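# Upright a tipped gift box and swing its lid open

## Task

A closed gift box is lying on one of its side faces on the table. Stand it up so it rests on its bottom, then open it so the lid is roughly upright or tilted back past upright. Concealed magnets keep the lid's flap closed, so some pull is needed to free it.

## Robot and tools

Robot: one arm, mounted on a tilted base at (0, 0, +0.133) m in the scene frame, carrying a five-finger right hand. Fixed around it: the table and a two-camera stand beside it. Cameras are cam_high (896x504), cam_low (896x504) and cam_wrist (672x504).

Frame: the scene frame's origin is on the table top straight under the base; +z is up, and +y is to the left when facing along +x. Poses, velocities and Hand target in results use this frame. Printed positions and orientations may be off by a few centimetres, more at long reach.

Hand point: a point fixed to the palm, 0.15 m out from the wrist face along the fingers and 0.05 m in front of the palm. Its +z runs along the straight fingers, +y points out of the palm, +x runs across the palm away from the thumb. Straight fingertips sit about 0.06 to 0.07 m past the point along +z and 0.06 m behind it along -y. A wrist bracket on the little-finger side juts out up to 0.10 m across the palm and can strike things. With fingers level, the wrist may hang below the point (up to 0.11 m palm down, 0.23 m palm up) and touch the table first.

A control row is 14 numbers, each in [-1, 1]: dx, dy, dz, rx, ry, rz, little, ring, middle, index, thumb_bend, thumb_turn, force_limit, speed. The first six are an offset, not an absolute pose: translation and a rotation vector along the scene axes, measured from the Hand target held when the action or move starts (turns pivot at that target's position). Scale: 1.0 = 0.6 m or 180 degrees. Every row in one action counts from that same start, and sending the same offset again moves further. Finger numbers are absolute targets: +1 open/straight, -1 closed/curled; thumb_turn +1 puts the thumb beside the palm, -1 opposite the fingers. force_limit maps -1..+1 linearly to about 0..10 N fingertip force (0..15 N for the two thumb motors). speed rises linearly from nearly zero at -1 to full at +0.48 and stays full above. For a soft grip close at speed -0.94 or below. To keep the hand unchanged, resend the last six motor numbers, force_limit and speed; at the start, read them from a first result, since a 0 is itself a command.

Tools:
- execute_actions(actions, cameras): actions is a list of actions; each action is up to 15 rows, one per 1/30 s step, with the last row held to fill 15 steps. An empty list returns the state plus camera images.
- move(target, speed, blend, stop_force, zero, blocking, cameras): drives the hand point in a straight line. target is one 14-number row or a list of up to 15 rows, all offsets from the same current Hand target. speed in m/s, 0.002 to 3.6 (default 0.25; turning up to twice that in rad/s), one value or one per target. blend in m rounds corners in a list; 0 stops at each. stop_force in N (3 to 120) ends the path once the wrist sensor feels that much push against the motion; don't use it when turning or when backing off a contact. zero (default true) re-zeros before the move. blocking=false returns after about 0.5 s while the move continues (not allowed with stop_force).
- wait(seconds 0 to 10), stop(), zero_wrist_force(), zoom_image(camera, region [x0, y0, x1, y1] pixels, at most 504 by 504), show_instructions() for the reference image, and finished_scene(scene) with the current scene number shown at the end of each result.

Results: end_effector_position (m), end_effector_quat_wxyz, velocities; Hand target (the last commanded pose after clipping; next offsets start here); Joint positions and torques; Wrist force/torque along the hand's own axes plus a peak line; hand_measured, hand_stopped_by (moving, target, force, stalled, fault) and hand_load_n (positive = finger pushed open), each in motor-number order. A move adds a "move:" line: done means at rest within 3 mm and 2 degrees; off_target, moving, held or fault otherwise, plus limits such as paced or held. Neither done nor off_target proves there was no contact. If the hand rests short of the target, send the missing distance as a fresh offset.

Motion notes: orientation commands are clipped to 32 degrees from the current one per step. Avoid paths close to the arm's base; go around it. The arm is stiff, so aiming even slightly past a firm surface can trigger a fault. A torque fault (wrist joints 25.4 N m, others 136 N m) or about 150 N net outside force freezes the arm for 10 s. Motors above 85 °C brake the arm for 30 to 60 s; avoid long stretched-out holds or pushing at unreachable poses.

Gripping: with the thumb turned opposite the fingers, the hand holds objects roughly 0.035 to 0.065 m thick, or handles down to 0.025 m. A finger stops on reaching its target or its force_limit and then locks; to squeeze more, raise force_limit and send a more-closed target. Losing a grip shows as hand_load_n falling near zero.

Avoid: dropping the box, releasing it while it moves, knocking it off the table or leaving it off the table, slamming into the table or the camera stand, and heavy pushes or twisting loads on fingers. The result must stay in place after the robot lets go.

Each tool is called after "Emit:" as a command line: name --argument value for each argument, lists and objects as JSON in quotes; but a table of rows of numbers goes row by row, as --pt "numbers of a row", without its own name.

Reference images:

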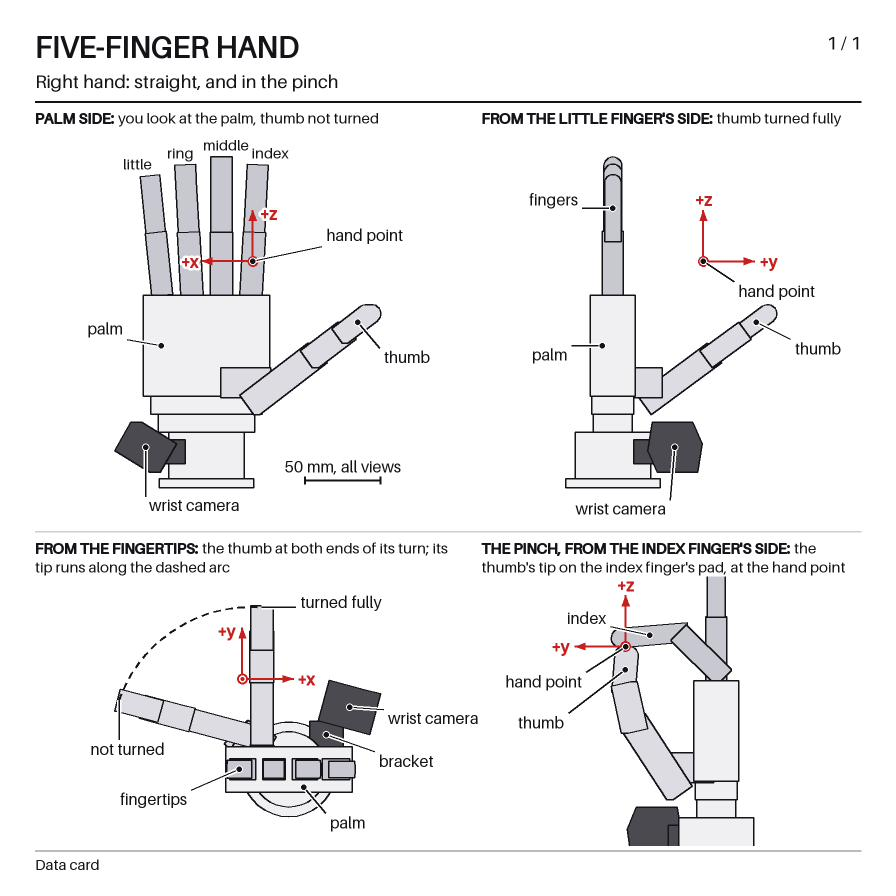

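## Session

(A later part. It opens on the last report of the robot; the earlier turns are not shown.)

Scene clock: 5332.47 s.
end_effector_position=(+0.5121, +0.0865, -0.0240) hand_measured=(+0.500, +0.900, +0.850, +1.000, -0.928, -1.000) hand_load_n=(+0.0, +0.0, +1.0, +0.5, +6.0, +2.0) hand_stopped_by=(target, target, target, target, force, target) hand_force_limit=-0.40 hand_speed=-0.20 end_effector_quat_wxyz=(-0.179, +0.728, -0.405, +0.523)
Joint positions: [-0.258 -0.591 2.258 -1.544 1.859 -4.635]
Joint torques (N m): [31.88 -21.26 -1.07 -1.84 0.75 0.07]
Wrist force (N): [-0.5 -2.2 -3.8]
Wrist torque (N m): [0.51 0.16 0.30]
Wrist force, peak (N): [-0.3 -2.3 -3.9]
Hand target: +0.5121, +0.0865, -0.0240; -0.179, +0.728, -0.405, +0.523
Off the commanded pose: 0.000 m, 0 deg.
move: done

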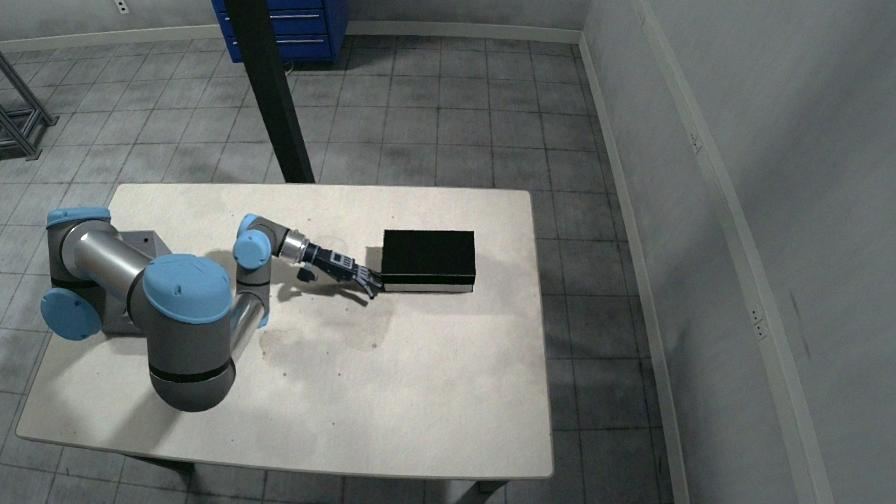

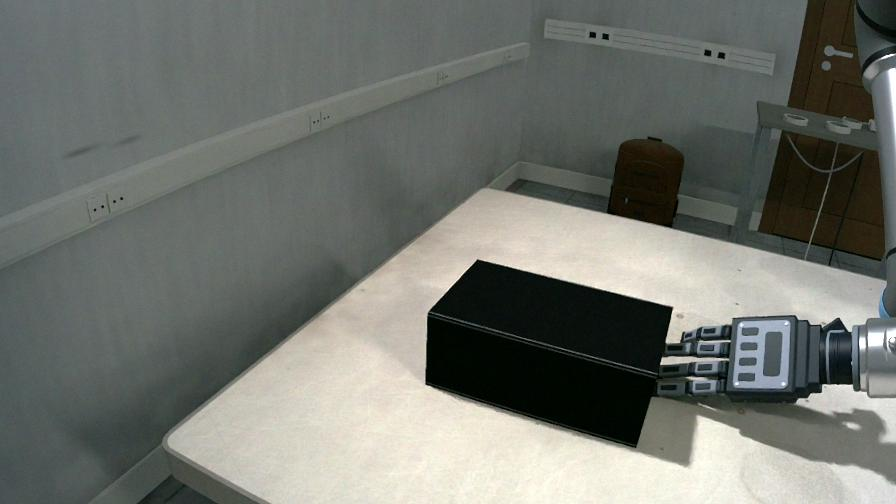

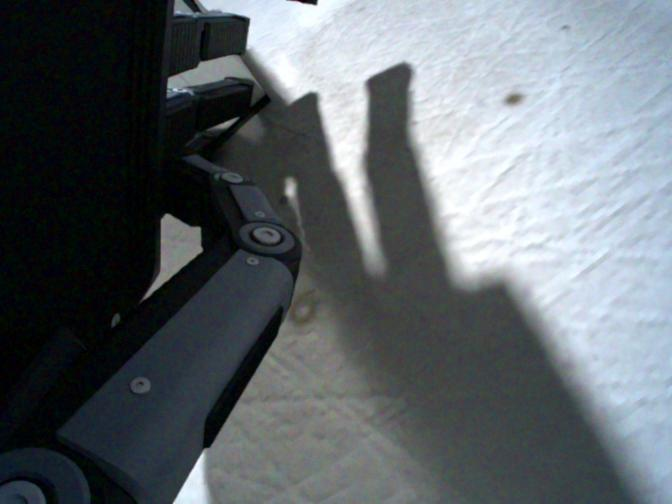

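Emit:
move --target '[0, -0.0005, 0.0008, -0.00556, 0, 0, 0.5, 0.9, 0.85, 1, -1, -1, -0.4, -0.2]' --speed 0.01

Emit:
move --target '[0, -0.0005, 0.0008, -0.00556, 0, 0, 0.5, 0.9, 0.85, 1, -1, -1, -0.4, -0.2]' --speed 0.01

Emit:
move --target '[0, -0.0005, 0.0008, -0.00556, 0, 0, 0.5, 0.9, 0.85, 1, -1, -1, -0.4, -0.2]' --speed 0.01 --cameras '["all"]'

Emit:
zoom_image --camera "cam_wrist" --region '[160, 0, 280, 120]'

Emit:
zoom_image --camera "cam_high" --region '[350, 255, 400, 305]'

Emit:
zoom_image --camera "cam_low" --region '[670, 300, 710, 340]'

Scene clock: 5344.40 s.
end_effector_position=(+0.5121, +0.0862, -0.0235) hand_measured=(+0.500, +0.900, +0.850, +1.000, -0.928, -1.000) hand_load_n=(+0.0, +0.0, +0.5, +0.5, +5.5, +2.0) hand_stopped_by=(target, target, target, target, force, target) hand_force_limit=-0.40 hand_speed=-0.20 end_effector_quat_wxyz=(-0.173, +0.730, -0.400, +0.526)
Joint positions: [-0.254 -0.585 2.256 -1.555 1.866 -4.652]
Joint torques (N m): [31.47 -21.76 -0.58 -1.83 0.89 0.29]
Wrist force (N): [0.0 -2.7 -3.7]
Wrist torque (N m): [0.51 0.10 0.33]
Wrist force, peak (N): [-0.3 -2.9 -4.0]
Hand target: +0.5121, +0.0862, -0.0235; -0.173, +0.730, -0.400, +0.526
Off the commanded pose: 0.000 m, 0 deg.
move: done

Scene clock: 5345.50 s.
end_effector_position=(+0.5121, +0.0859, -0.0230) hand_measured=(+0.500, +0.900, +0.850, +1.000, -0.928, -1.000) hand_load_n=(+0.0, +0.0, +1.0, +0.5, +6.0, +2.0) hand_stopped_by=(target, target, target, target, force, target) hand_force_limit=-0.40 hand_speed=-0.20 end_effector_quat_wxyz=(-0.166, +0.731, -0.396, +0.530)
Joint positions: [-0.25 -0.579 2.254 -1.567 1.873 -4.67]
Joint torques (N m): [31.2 -20.87 -0.98 -1.75 1.1 0.15]
Wrist force (N): [0.2 -2.7 -3.9]
Wrist torque (N m): [0.59 0.13 0.36]
Wrist force, peak (N): [0.0 -3.5 -4.3]
Hand target: +0.5121, +0.0859, -0.0230; -0.166, +0.731, -0.396, +0.530
Off the commanded pose: 0.000 m, 0 deg.
move: done

Scene clock: 5346.60 s.
end_effector_position=(+0.5121, +0.0856, -0.0225) hand_measured=(+0.500, +0.900, +0.850, +1.000, -0.928, -1.000) hand_load_n=(+0.0, +0.0, +1.0, +0.5, +6.0, +2.0) hand_stopped_by=(target, target, target, target, force, target) hand_force_limit=-0.40 hand_speed=-0.20 end_effector_quat_wxyz=(-0.160, +0.733, -0.391, +0.533)
Joint positions: [-0.246 -0.572 2.252 -1.578 1.88 -4.687]
Joint torques (N m): [31.22 -21.99 -1.4 -1.85 1.14 0.11]
Wrist force (N): [0.6 -3.5 -4.0]
Wrist torque (N m): [0.54 0.11 0.38]
Wrist force, peak (N): [0.2 -3.6 -4.5]
Hand target: +0.5121, +0.0856, -0.0225; -0.160, +0.733, -0.391, +0.533
Off the commanded pose: 0.000 m, 0 deg.
move: done

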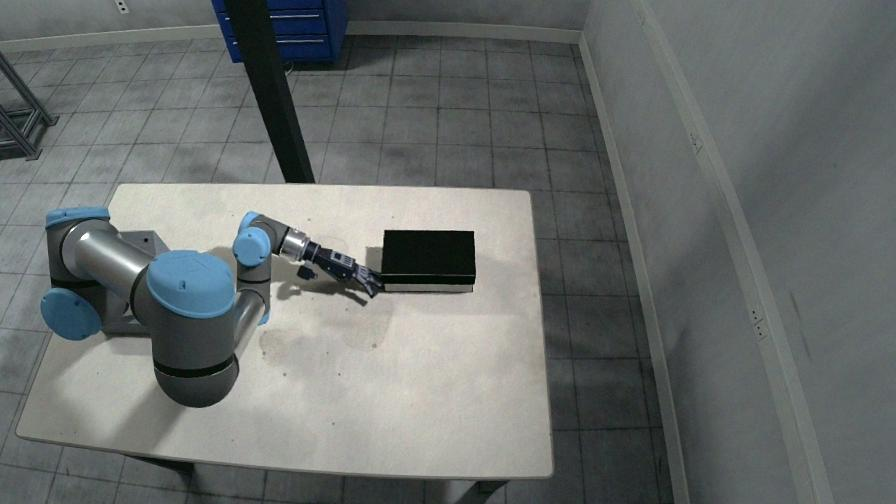

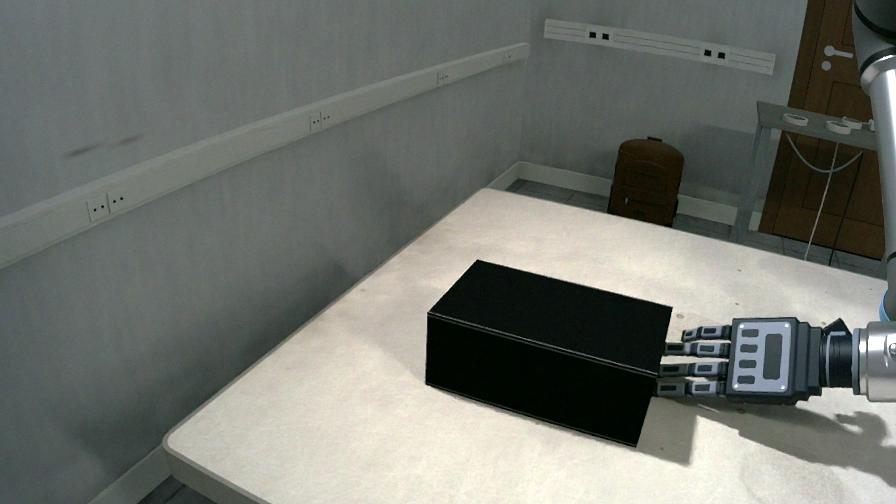

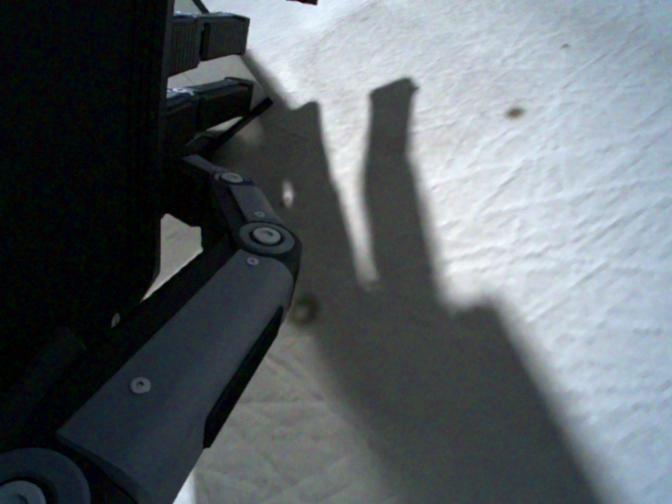

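Scaled by 4.200 from the camera's 672x504 image, which has a finer 960x720 frame.

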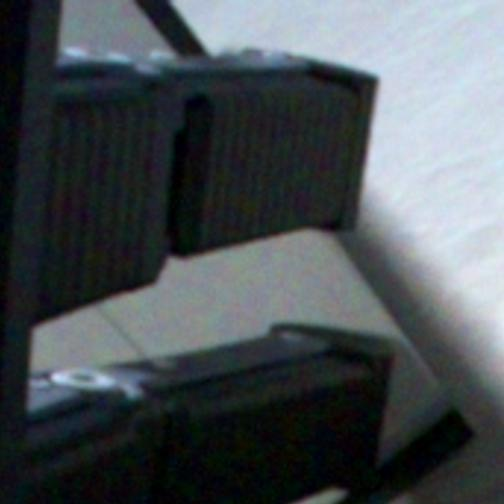

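Scaled by 10.080 from the camera's 896x504 image, which has a finer 1280x720 frame.

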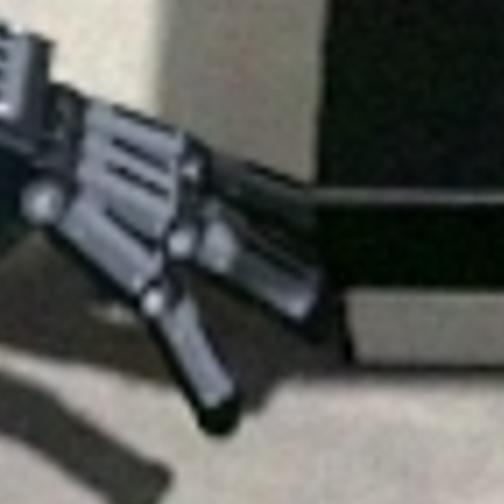

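Scaled by 12.600 from the camera's 896x504 image, which has a finer 1280x720 frame.

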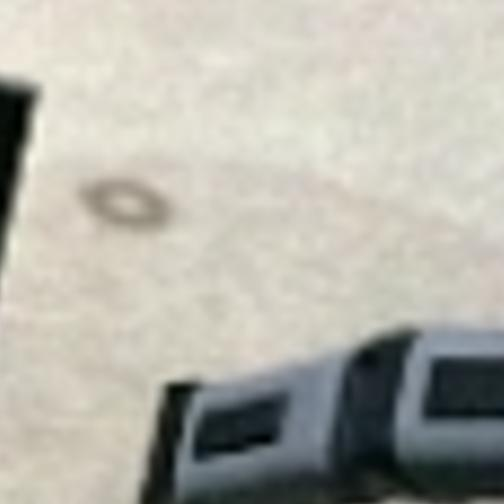

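Emit:
move --target '[0, -0.0005, 0.0009, -0.00556, 0, 0, 0.5, 0.9, 0.85, 1, -1, -1, -0.4, -0.2]' --speed 0.01

Emit:
move --target '[0, -0.0005, 0.0009, -0.00556, 0, 0, 0.5, 0.9, 0.85, 1, -1, -1, -0.4, -0.2]' --speed 0.01

Emit:
move --target '[0, -0.0005, 0.0009, -0.00556, 0, 0, 0.5, 0.9, 0.85, 1, -1, -1, -0.4, -0.2]' --speed 0.01 --cameras '["all"]'

Emit:
zoom_image --camera "cam_wrist" --region '[160, 0, 280, 120]'

Emit:
zoom_image --camera "cam_high" --region '[350, 255, 400, 305]'

Emit:
zoom_image --camera "cam_low" --region '[670, 300, 710, 340]'

Scene clock: 5427.87 s.
end_effector_position=(+0.5121, +0.0853, -0.0220) hand_measured=(+0.500, +0.900, +0.850, +1.000, -0.928, -1.000) hand_load_n=(+0.0, +0.0, +1.0, +0.5, +6.0, +2.0) hand_stopped_by=(target, target, target, target, force, target) hand_force_limit=-0.40 hand_speed=-0.20 end_effector_quat_wxyz=(-0.154, +0.734, -0.386, +0.537)
Joint positions: [-0.242 -0.566 2.25 -1.59 1.886 -4.705]
Joint torques (N m): [30.74 -21.69 -1.26 -1.94 1.37 0.1]
Wrist force (N): [0.2 -3.7 -4.2]
Wrist torque (N m): [0.60 0.11 0.35]
Wrist force, peak (N): [0.1 -4.0 -4.1]
Hand target: +0.5121, +0.0853, -0.0220; -0.154, +0.734, -0.386, +0.537
Off the commanded pose: 0.000 m, 0 deg.
move: done

Scene clock: 5428.97 s.
end_effector_position=(+0.5121, +0.0850, -0.0215) hand_measured=(+0.500, +0.900, +0.850, +1.000, -0.928, -1.000) hand_load_n=(+0.0, +0.0, +1.0, +0.5, +6.0, +1.5) hand_stopped_by=(target, target, target, target, force, target) hand_force_limit=-0.40 hand_speed=-0.20 end_effector_quat_wxyz=(-0.147, +0.736, -0.382, +0.540)
Joint positions: [-0.238 -0.56 2.248 -1.601 1.892 -4.723]
Joint torques (N m): [31.88 -22.65 -1.02 -1.93 1.29 0.07]
Wrist force (N): [0.0 -3.7 -3.9]
Wrist torque (N m): [0.56 0.16 0.33]
Wrist force, peak (N): [0.2 -3.6 -4.3]
Hand target: +0.5121, +0.0850, -0.0215; -0.147, +0.736, -0.382, +0.540
Off the commanded pose: 0.000 m, 0 deg.
move: done

Scene clock: 5430.07 s.
end_effector_position=(+0.5121, +0.0847, -0.0209) hand_measured=(+0.500, +0.900, +0.850, +1.000, -0.928, -1.000) hand_load_n=(+0.0, +0.0, +1.0, +0.5, +6.0, +2.0) hand_stopped_by=(target, target, target, target, force, target) hand_force_limit=-0.40 hand_speed=-0.20 end_effector_quat_wxyz=(-0.141, +0.737, -0.377, +0.543)
Joint positions: [-0.234 -0.554 2.246 -1.613 1.898 -4.741]
Joint torques (N m): [31.33 -21.67 -1.06 -1.89 1.33 0.07]
Wrist force (N): [0.1 -3.3 -3.7]
Wrist torque (N m): [0.55 0.18 0.33]
Wrist force, peak (N): [0.0 -3.9 -4.0]
Hand target: +0.5121, +0.0847, -0.0209; -0.141, +0.737, -0.377, +0.543
Off the commanded pose: 0.000 m, 0 deg.
move: done

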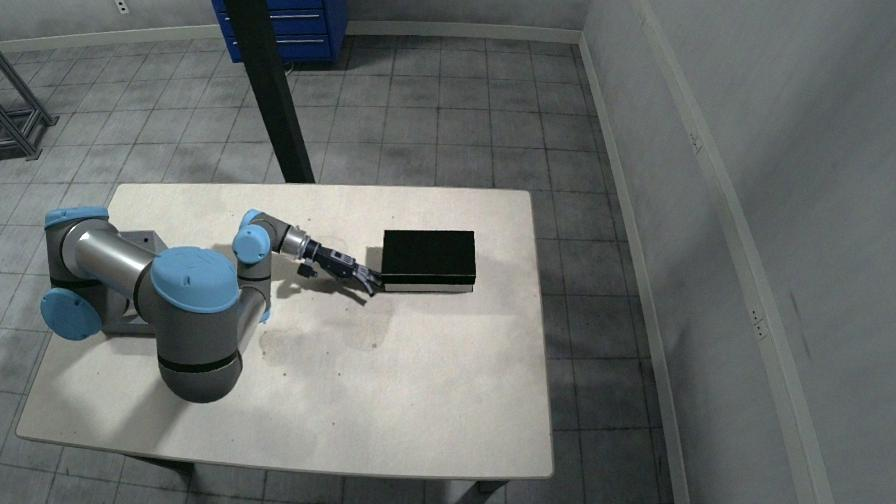

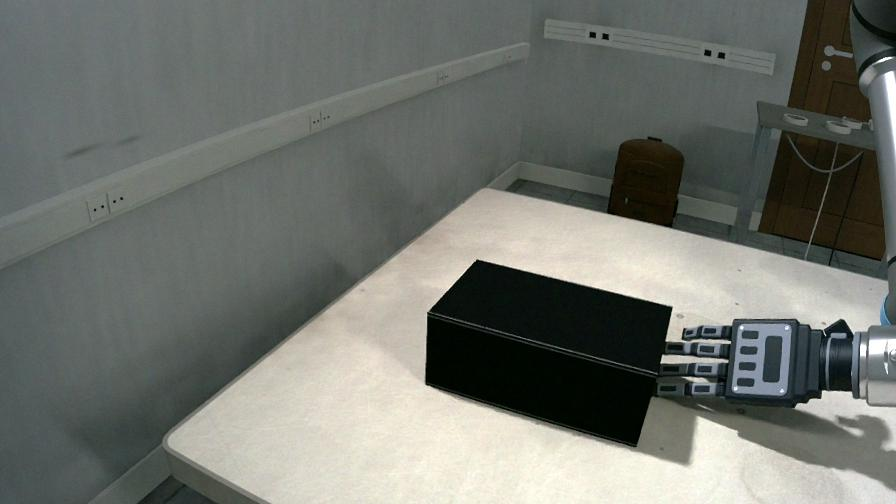

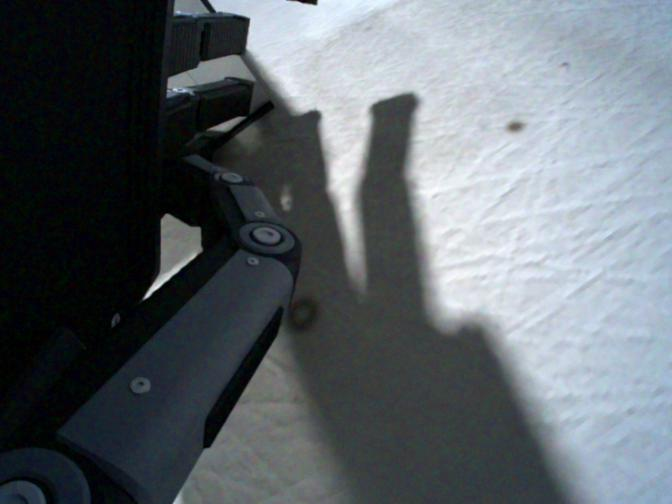

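Scaled by 4.200 from the camera's 672x504 image, which has a finer 960x720 frame.

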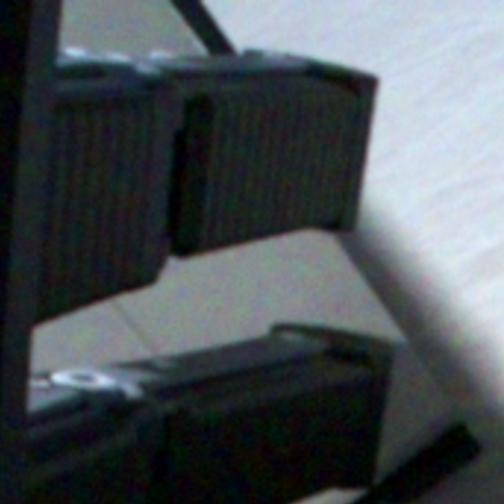

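Scaled by 10.080 from the camera's 896x504 image, which has a finer 1280x720 frame.

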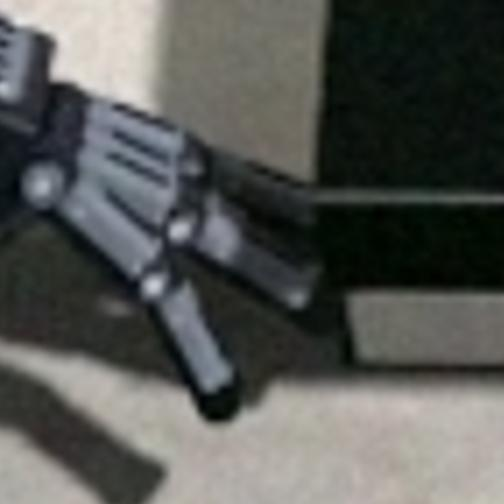

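Scaled by 12.600 from the camera's 896x504 image, which has a finer 1280x720 frame.

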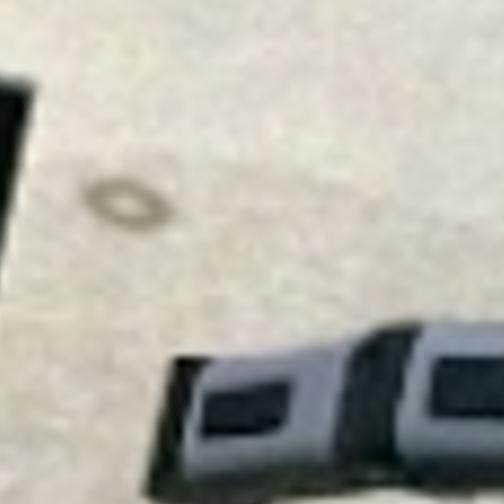

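Emit:
move --target '[0, -0.0005, 0.0009, -0.00556, 0, 0, 0.5, 0.9, 0.85, 1, -1, -1, -0.4, -0.2]' --speed 0.01

Emit:
move --target '[0, -0.0005, 0.0009, -0.00556, 0, 0, 0.5, 0.9, 0.85, 1, -1, -1, -0.4, -0.2]' --speed 0.01

Emit:
move --target '[0, -0.0005, 0.0009, -0.00556, 0, 0, 0.5, 0.9, 0.85, 1, -1, -1, -0.4, -0.2]' --speed 0.01 --cameras '["all"]'

Emit:
zoom_image --camera "cam_wrist" --region '[160, 0, 280, 120]'

Emit:
zoom_image --camera "cam_high" --region '[350, 255, 400, 305]'

Emit:
zoom_image --camera "cam_low" --region '[670, 300, 710, 340]'

Scene clock: 5438.47 s.
end_effector_position=(+0.5121, +0.0844, -0.0204) hand_measured=(+0.500, +0.900, +0.850, +1.000, -0.928, -1.000) hand_load_n=(-0.5, -1.0, +0.5, +0.5, +6.0, +2.0) hand_stopped_by=(target, target, target, target, force, target) hand_force_limit=-0.40 hand_speed=-0.20 end_effector_quat_wxyz=(-0.134, +0.738, -0.372, +0.547)
Joint positions: [-0.23 -0.547 2.244 -1.625 1.903 -4.759]
Joint torques (N m): [32.32 -21.75 -0.71 -1.93 1.16 0.13]
Wrist force (N): [0.1 -2.8 -3.2]
Wrist torque (N m): [0.47 0.14 0.35]
Wrist force, peak (N): [0.4 -3.8 -3.9]
Hand target: +0.5121, +0.0844, -0.0204; -0.134, +0.738, -0.372, +0.547
Off the commanded pose: 0.000 m, 0 deg.
move: done

Scene clock: 5439.57 s.
end_effector_position=(+0.5121, +0.0841, -0.0198) hand_measured=(+0.500, +0.900, +0.850, +1.000, -0.928, -1.000) hand_load_n=(+0.0, -1.0, +1.0, +0.5, +5.5, +2.0) hand_stopped_by=(target, target, target, target, force, target) hand_force_limit=-0.40 hand_speed=-0.20 end_effector_quat_wxyz=(-0.128, +0.739, -0.367, +0.550)
Joint positions: [-0.227 -0.541 2.242 -1.637 1.908 -4.777]
Joint torques (N m): [32.08 -22.17 -0.47 -1.89 1.15 -0.02]
Wrist force (N): [-0.2 -2.8 -2.6]
Wrist torque (N m): [0.43 0.13 0.33]
Wrist force, peak (N): [0.0 -3.0 -2.9]
Hand target: +0.5121, +0.0841, -0.0198; -0.128, +0.739, -0.367, +0.550
Off the commanded pose: 0.000 m, 0 deg.
move: done

Scene clock: 5440.67 s.
end_effector_position=(+0.5121, +0.0838, -0.0193) hand_measured=(+0.500, +0.900, +0.850, +1.000, -0.928, -1.000) hand_load_n=(+0.0, -1.0, +1.0, +0.5, +6.0, +1.5) hand_stopped_by=(target, target, target, target, force, target) hand_force_limit=-0.40 hand_speed=-0.20 end_effector_quat_wxyz=(-0.121, +0.740, -0.363, +0.553)
Joint positions: [-0.224 -0.534 2.24 -1.649 1.913 -4.795]
Joint torques (N m): [32.76 -21.51 -0.93 -1.59 1.16 0.14]
Wrist force (N): [1.7 -2.6 -3.1]
Wrist torque (N m): [0.44 0.18 0.42]
Wrist force, peak (N): [1.8 -2.8 -2.9]
Hand target: +0.5121, +0.0838, -0.0193; -0.121, +0.740, -0.363, +0.553
Off the commanded pose: 0.000 m, 0 deg.
move: done

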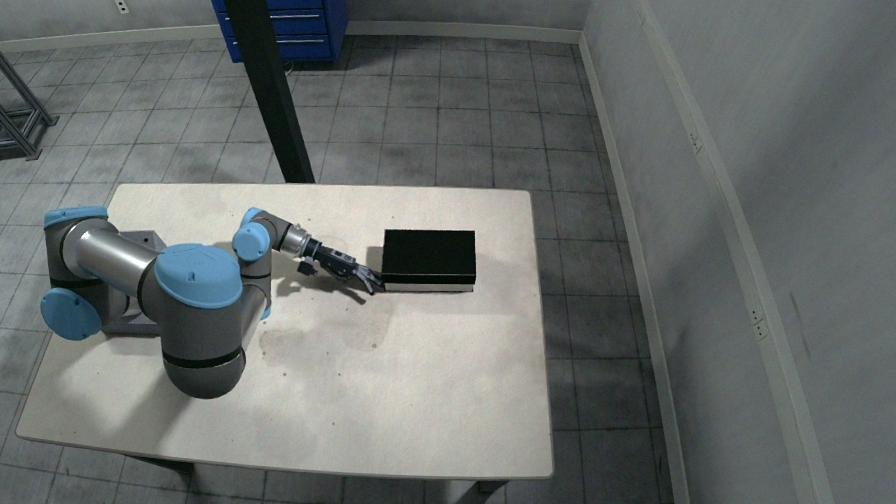

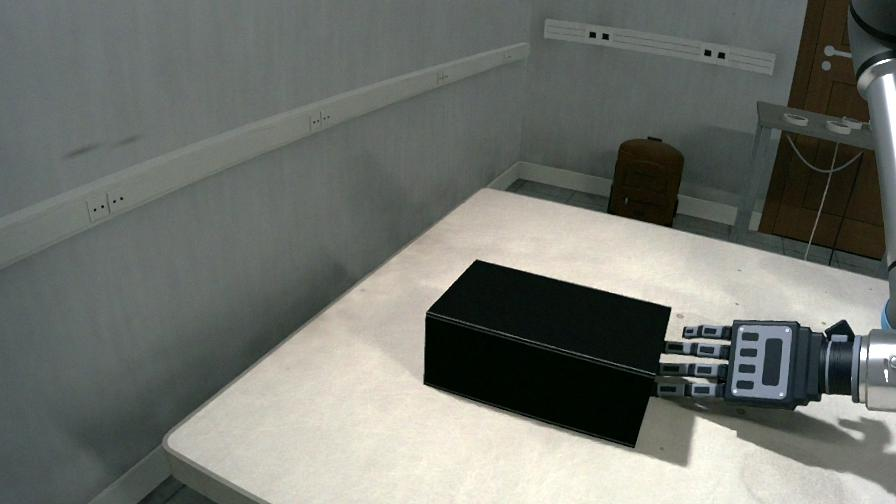

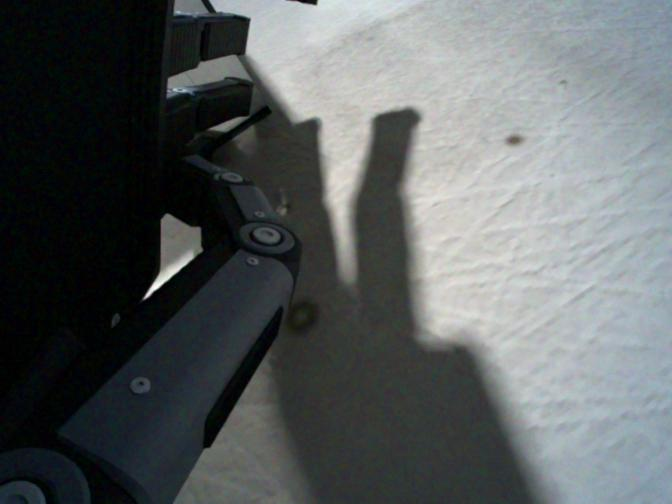

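Scaled by 4.200 from the camera's 672x504 image, which has a finer 960x720 frame.

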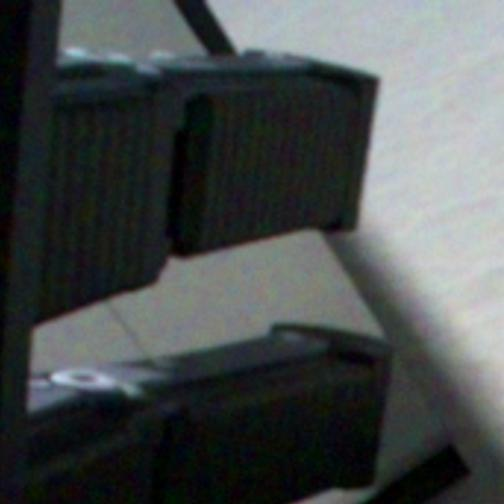

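Scaled by 10.080 from the camera's 896x504 image, which has a finer 1280x720 frame.

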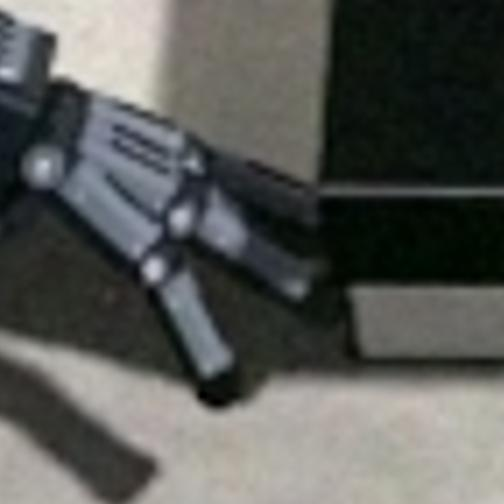

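Scaled by 12.600 from the camera's 896x504 image, which has a finer 1280x720 frame.

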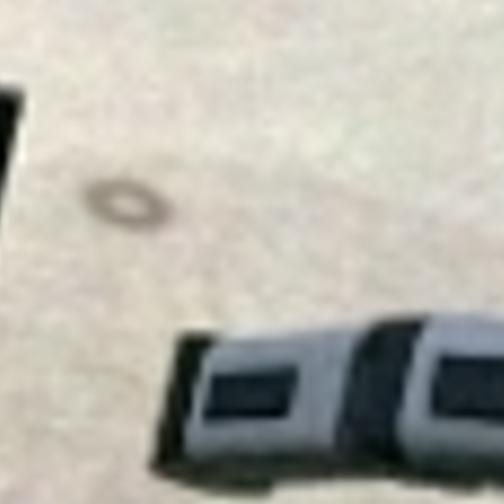

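Emit:
move --target '[0, 0, 0.0013, 0, 0, 0, 0.5, 0.9, 0.85, 1, -1, -1, -0.4, -0.2]' --speed 0.01

Emit:
move --target '[0, 0, 0.001, 0, 0, 0, 0.5, 0.9, 0.85, 1, -1, -1, -0.4, -0.2]' --speed 0.01

Emit:
move --target '[0, 0, 0.001, 0, 0, 0, 0.5, 0.9, 0.85, 1, -1, -1, -0.4, -0.2]' --speed 0.01

Emit:
move --target '[0, 0, 0.001, 0, 0, 0, 0.5, 0.9, 0.85, 1, -1, -1, -0.4, -0.2]' --speed 0.01 --cameras '["cam_low", "cam_high"]'

Emit:
zoom_image --camera "cam_low" --region '[670, 300, 710, 340]'

Emit:
zoom_image --camera "cam_high" --region '[350, 255, 400, 305]'

Scene clock: 5460.37 s.
end_effector_position=(+0.5121, +0.0838, -0.0185) hand_measured=(+0.500, +0.900, +0.850, +1.000, -0.928, -1.000) hand_load_n=(+0.0, -1.0, +1.0, +0.5, +6.0, +1.5) hand_stopped_by=(target, target, target, target, force, target) hand_force_limit=-0.40 hand_speed=-0.20 end_effector_quat_wxyz=(-0.121, +0.740, -0.363, +0.553)
Joint positions: [-0.222 -0.536 2.24 -1.647 1.915 -4.795]
Joint torques (N m): [36.21 -32.88 10.11 1.25 0.07 1.34]
Wrist force (N): [-1.2 0.6 -1.0]
Wrist torque (N m): [0.14 0.08 0.22]
Wrist force, peak (N): [1.6 -2.8 -3.1]
Hand target: +0.5121, +0.0838, -0.0185; -0.121, +0.740, -0.363, +0.553
Off the commanded pose: 0.000 m, 0 deg.
move: done

Scene clock: 5461.07 s.
end_effector_position=(+0.5121, +0.0838, -0.0179) hand_measured=(+0.500, +0.900, +0.850, +1.000, -0.928, -1.000) hand_load_n=(+0.0, -1.0, +1.0, +0.0, +5.5, +2.0) hand_stopped_by=(target, target, target, target, force, target) hand_force_limit=-0.40 hand_speed=-0.20 end_effector_quat_wxyz=(-0.121, +0.740, -0.363, +0.553)
Joint positions: [-0.22 -0.537 2.24 -1.646 1.917 -4.795]
Joint torques (N m): [36.56 -33.78 9.65 1.42 0.11 1.46]
Wrist force (N): [-1.5 1.4 -0.5]
Wrist torque (N m): [0.08 0.07 0.20]
Wrist force, peak (N): [-1.6 1.3 -0.8]
Hand target: +0.5121, +0.0838, -0.0179; -0.121, +0.740, -0.363, +0.553
Off the commanded pose: 0.000 m, 0 deg.
move: done

Scene clock: 5461.77 s.
end_effector_position=(+0.5121, +0.0838, -0.0173) hand_measured=(+0.500, +0.900, +0.850, +1.000, -0.928, -1.000) hand_load_n=(+0.0, -1.0, +1.0, +0.0, +6.0, +2.0) hand_stopped_by=(target, target, target, target, force, target) hand_force_limit=-0.40 hand_speed=-0.20 end_effector_quat_wxyz=(-0.121, +0.740, -0.363, +0.553)
Joint positions: [-0.219 -0.538 2.241 -1.645 1.918 -4.794]
Joint torques (N m): [35.86 -32.44 9.59 1.31 0.05 1.54]
Wrist force (N): [-1.4 1.6 -0.6]
Wrist torque (N m): [0.12 0.05 0.19]
Wrist force, peak (N): [-1.5 1.6 -0.6]
Hand target: +0.5121, +0.0838, -0.0173; -0.121, +0.740, -0.363, +0.553
Off the commanded pose: 0.000 m, 0 deg.
move: done

Scene clock: 5462.47 s.
end_effector_position=(+0.5121, +0.0838, -0.0167) hand_measured=(+0.500, +0.900, +0.850, +1.000, -0.928, -1.000) hand_load_n=(+0.0, -1.0, +0.5, +0.0, +6.0, +2.0) hand_stopped_by=(target, target, target, target, force, target) hand_force_limit=-0.40 hand_speed=-0.20 end_effector_quat_wxyz=(-0.121, +0.740, -0.363, +0.553)
Joint positions: [-0.218 -0.54 2.241 -1.644 1.919 -4.794]
Joint torques (N m): [35.59 -33.2 9.18 1.34 0.08 1.4]
Wrist force (N): [-1.4 1.3 -0.7]
Wrist torque (N m): [0.08 0.07 0.18]
Wrist force, peak (N): [-1.4 1.4 -0.8]
Hand target: +0.5121, +0.0838, -0.0167; -0.121, +0.740, -0.363, +0.553
Off the commanded pose: 0.000 m, 0 deg.
move: done
Images, in order (width x height): cam_high 896x504, cam_low 896x504.

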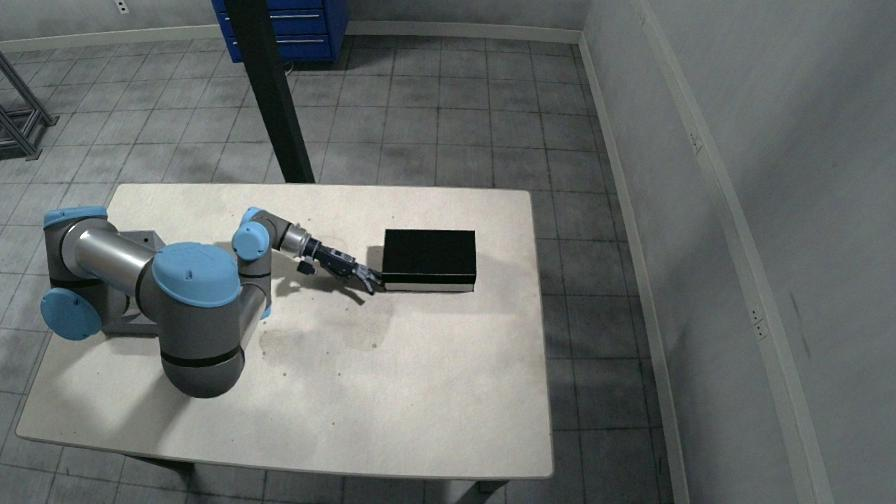

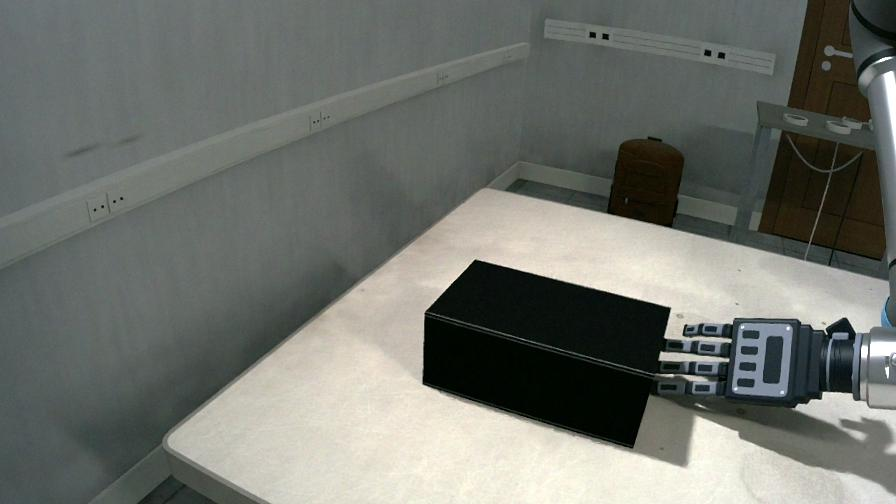

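Scaled by 12.600 from the camera's 896x504 image, which has a finer 1280x720 frame.

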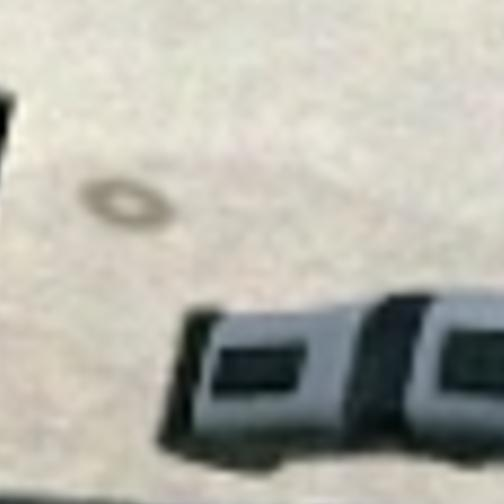

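Scaled by 10.080 from the camera's 896x504 image, which has a finer 1280x720 frame.

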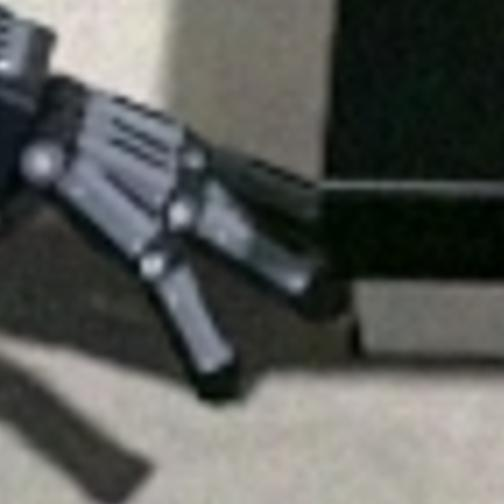

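Emit:
move --pt "-0.0167 -0.002 0 0 0 0 0.5 0.9 0.85 1 -1 -1 -0.4 -0.2" --pt "-0.0167 0.0302 -0.015 0.0889 0 0 0.5 0.89 0.85 1 -1 -1 -0.4 -0.2" --pt "-0.0019 0.0302 -0.015 0.0889 0 0 0.5 0.89 0.85 1 -1 -1 -0.4 -0.2" --speed 0.03 --cameras '["all"]'

Emit:
zoom_image --camera "cam_wrist" --region '[160, 0, 280, 120]'

Emit:
zoom_image --camera "cam_high" --region '[350, 255, 400, 305]'

Emit:
zoom_image --camera "cam_low" --region '[660, 290, 710, 340]'

Scene clock: 5547.27 s.
end_effector_position=(+0.5111, +0.1020, -0.0257) hand_measured=(+0.500, +0.890, +0.850, +1.000, -0.928, -1.000) hand_load_n=(+0.0, +0.0, +1.0, +0.0, +6.0, +1.5) hand_stopped_by=(target, target, target, target, force, target) hand_force_limit=-0.40 hand_speed=-0.20 end_effector_quat_wxyz=(-0.223, +0.716, -0.436, +0.497)
Joint positions: [-0.26 -0.606 2.255 -1.478 1.836 -4.511]
Joint torques (N m): [32.44 -30.33 10.79 -2.29 -0.11 1.31]
Wrist force (N): [-1.2 0.6 -0.4]
Wrist torque (N m): [0.10 0.08 0.15]
Wrist force, peak (N): [-1.8 1.2 -1.0]
Hand target: +0.5110, +0.1020, -0.0257; -0.223, +0.716, -0.436, +0.497
Off the commanded pose: 0.000 m, 0 deg.
move: done

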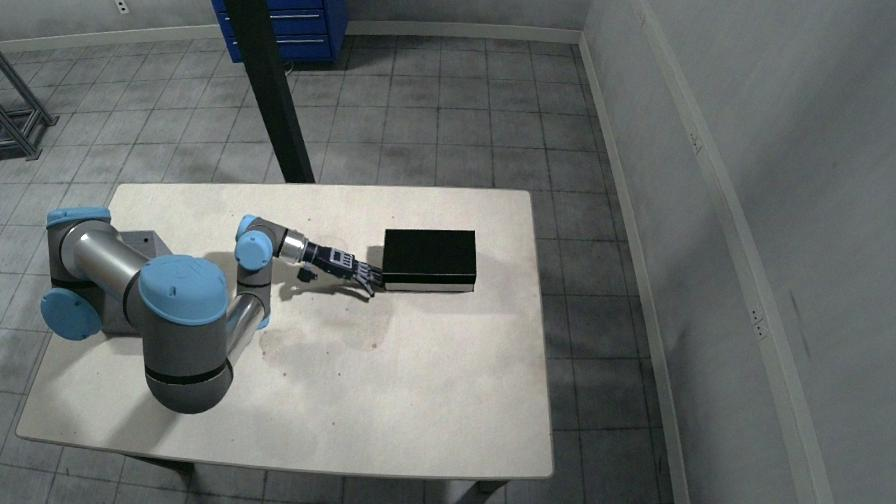

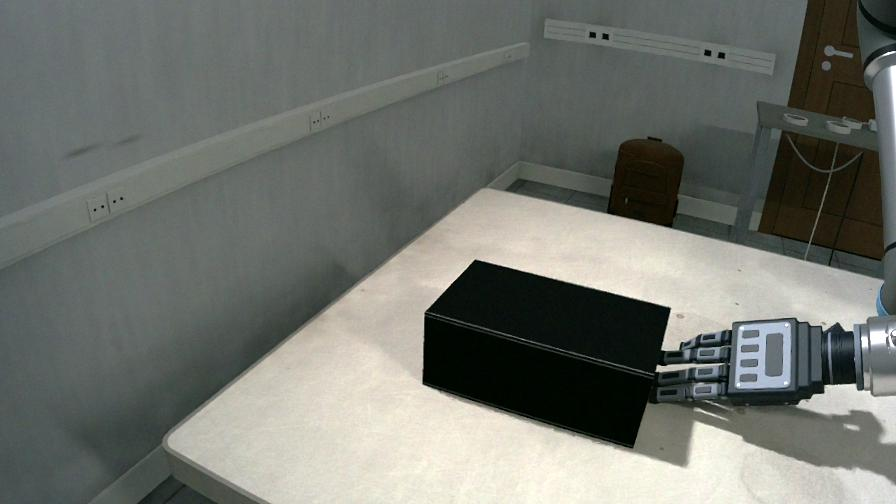

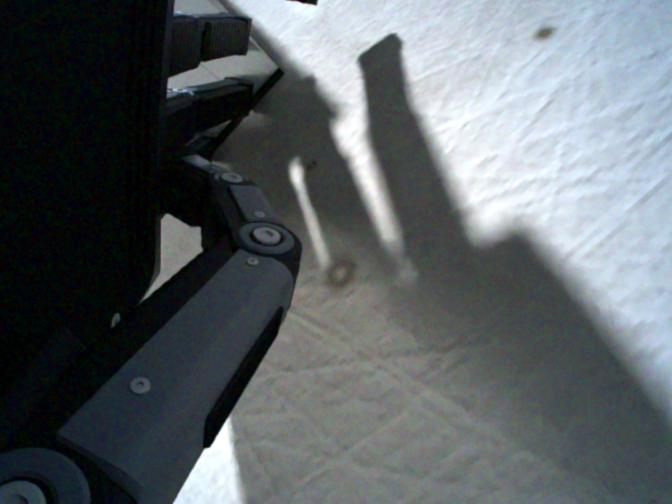

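Scaled by 4.200 from the camera's 672x504 image, which has a finer 960x720 frame.

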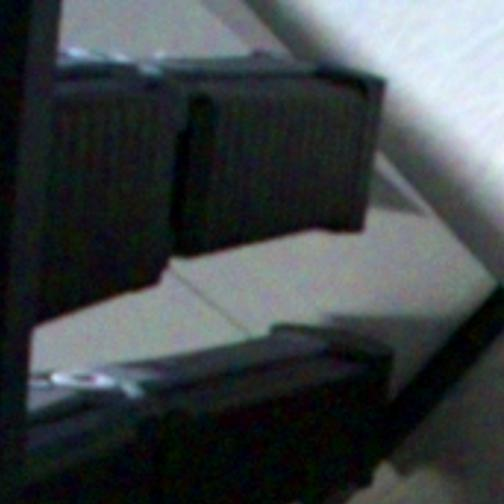

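Scaled by 10.080 from the camera's 896x504 image, which has a finer 1280x720 frame.

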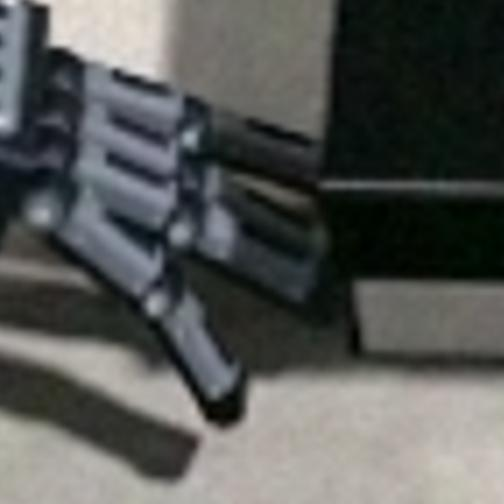

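Scaled by 10.080 from the camera's 896x504 image, which has a finer 1280x720 frame.

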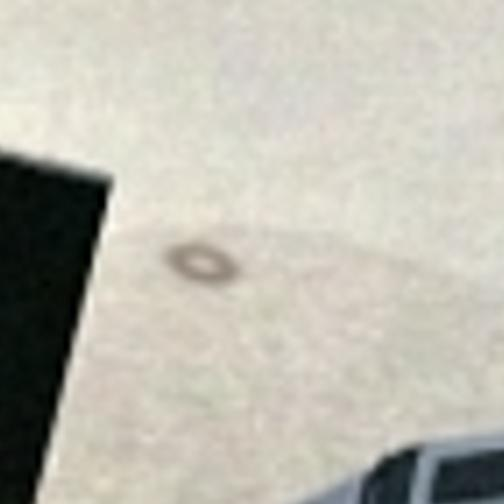

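Emit:
move --target '[0.0025, 0, 0, 0, 0, 0, 0.5, 0.89, 0.85, 1, -1, -1, -0.4, -0.2]' --speed 0.006

Emit:
move --target '[0.0025, 0, 0, 0, 0, 0, 0.5, 0.89, 0.85, 1, -1, -1, -0.4, -0.2]' --speed 0.006 --cameras '["cam_low"]'

Emit:
zoom_image --camera "cam_low" --region '[660, 290, 710, 340]'

Scene clock: 5556.73 s.
end_effector_position=(+0.5125, +0.1020, -0.0257) hand_measured=(+0.500, +0.890, +0.850, +1.000, -0.928, -1.000) hand_load_n=(+0.0, +0.0, +1.0, +0.0, +6.0, +2.0) hand_stopped_by=(target, target, target, target, force, target) hand_force_limit=-0.40 hand_speed=-0.20 end_effector_quat_wxyz=(-0.223, +0.716, -0.436, +0.497)
Joint positions: [-0.259 -0.607 2.251 -1.474 1.837 -4.511]
Joint torques (N m): [36.93 -34.29 1.8 1.25 0.49 1.51]
Wrist force (N): [-1.1 1.0 -0.6]
Wrist torque (N m): [0.20 0.07 0.17]
Wrist force, peak (N): [-1.2 1.0 -0.7]
Hand target: +0.5125, +0.1020, -0.0257; -0.223, +0.716, -0.436, +0.497
Off the commanded pose: 0.000 m, 0 deg.
move: done

Scene clock: 5557.43 s.
end_effector_position=(+0.5140, +0.1020, -0.0257) hand_measured=(+0.500, +0.890, +0.850, +1.000, -0.928, -1.000) hand_load_n=(-0.5, +0.0, +1.0, +0.0, +5.5, +2.0) hand_stopped_by=(target, target, target, target, force, target) hand_force_limit=-0.40 hand_speed=-0.20 end_effector_quat_wxyz=(-0.223, +0.716, -0.436, +0.497)
Joint positions: [-0.259 -0.607 2.248 -1.469 1.837 -4.511]
Joint torques (N m): [36.76 -33.25 1.54 1.18 0.51 1.55]
Wrist force (N): [-1.2 0.6 -0.4]
Wrist torque (N m): [0.12 0.08 0.15]
Wrist force, peak (N): [-1.4 0.7 -0.6]
Hand target: +0.5140, +0.1020, -0.0257; -0.223, +0.716, -0.436, +0.497
Off the commanded pose: 0.000 m, 0 deg.
move: done
Images, in order (width x height): cam_low 896x504.

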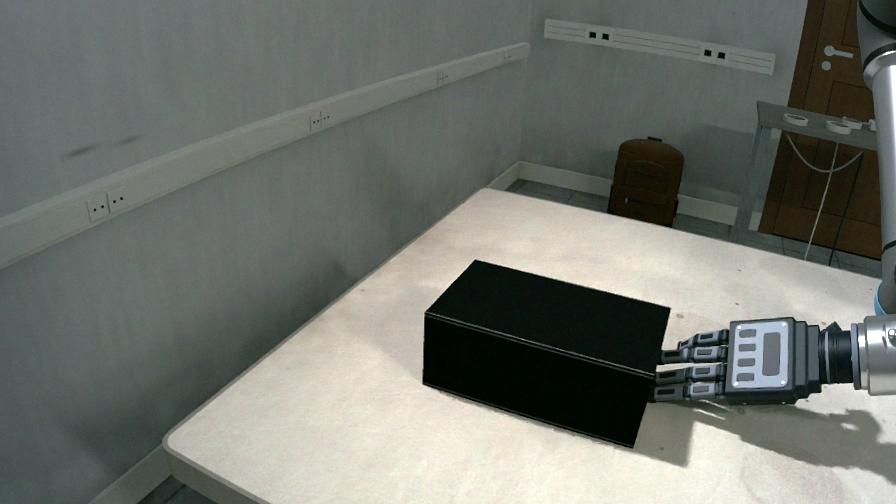

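Scaled by 10.080 from the camera's 896x504 image, which has a finer 1280x720 frame.

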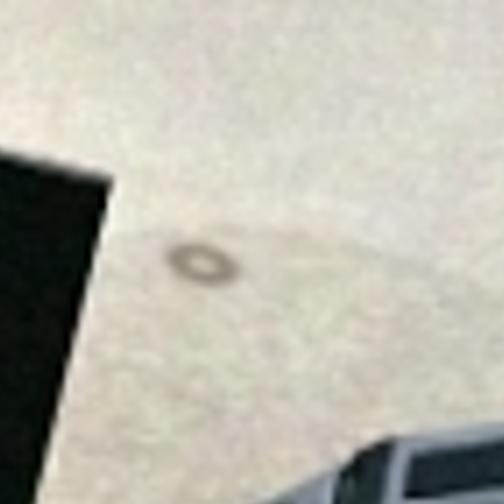

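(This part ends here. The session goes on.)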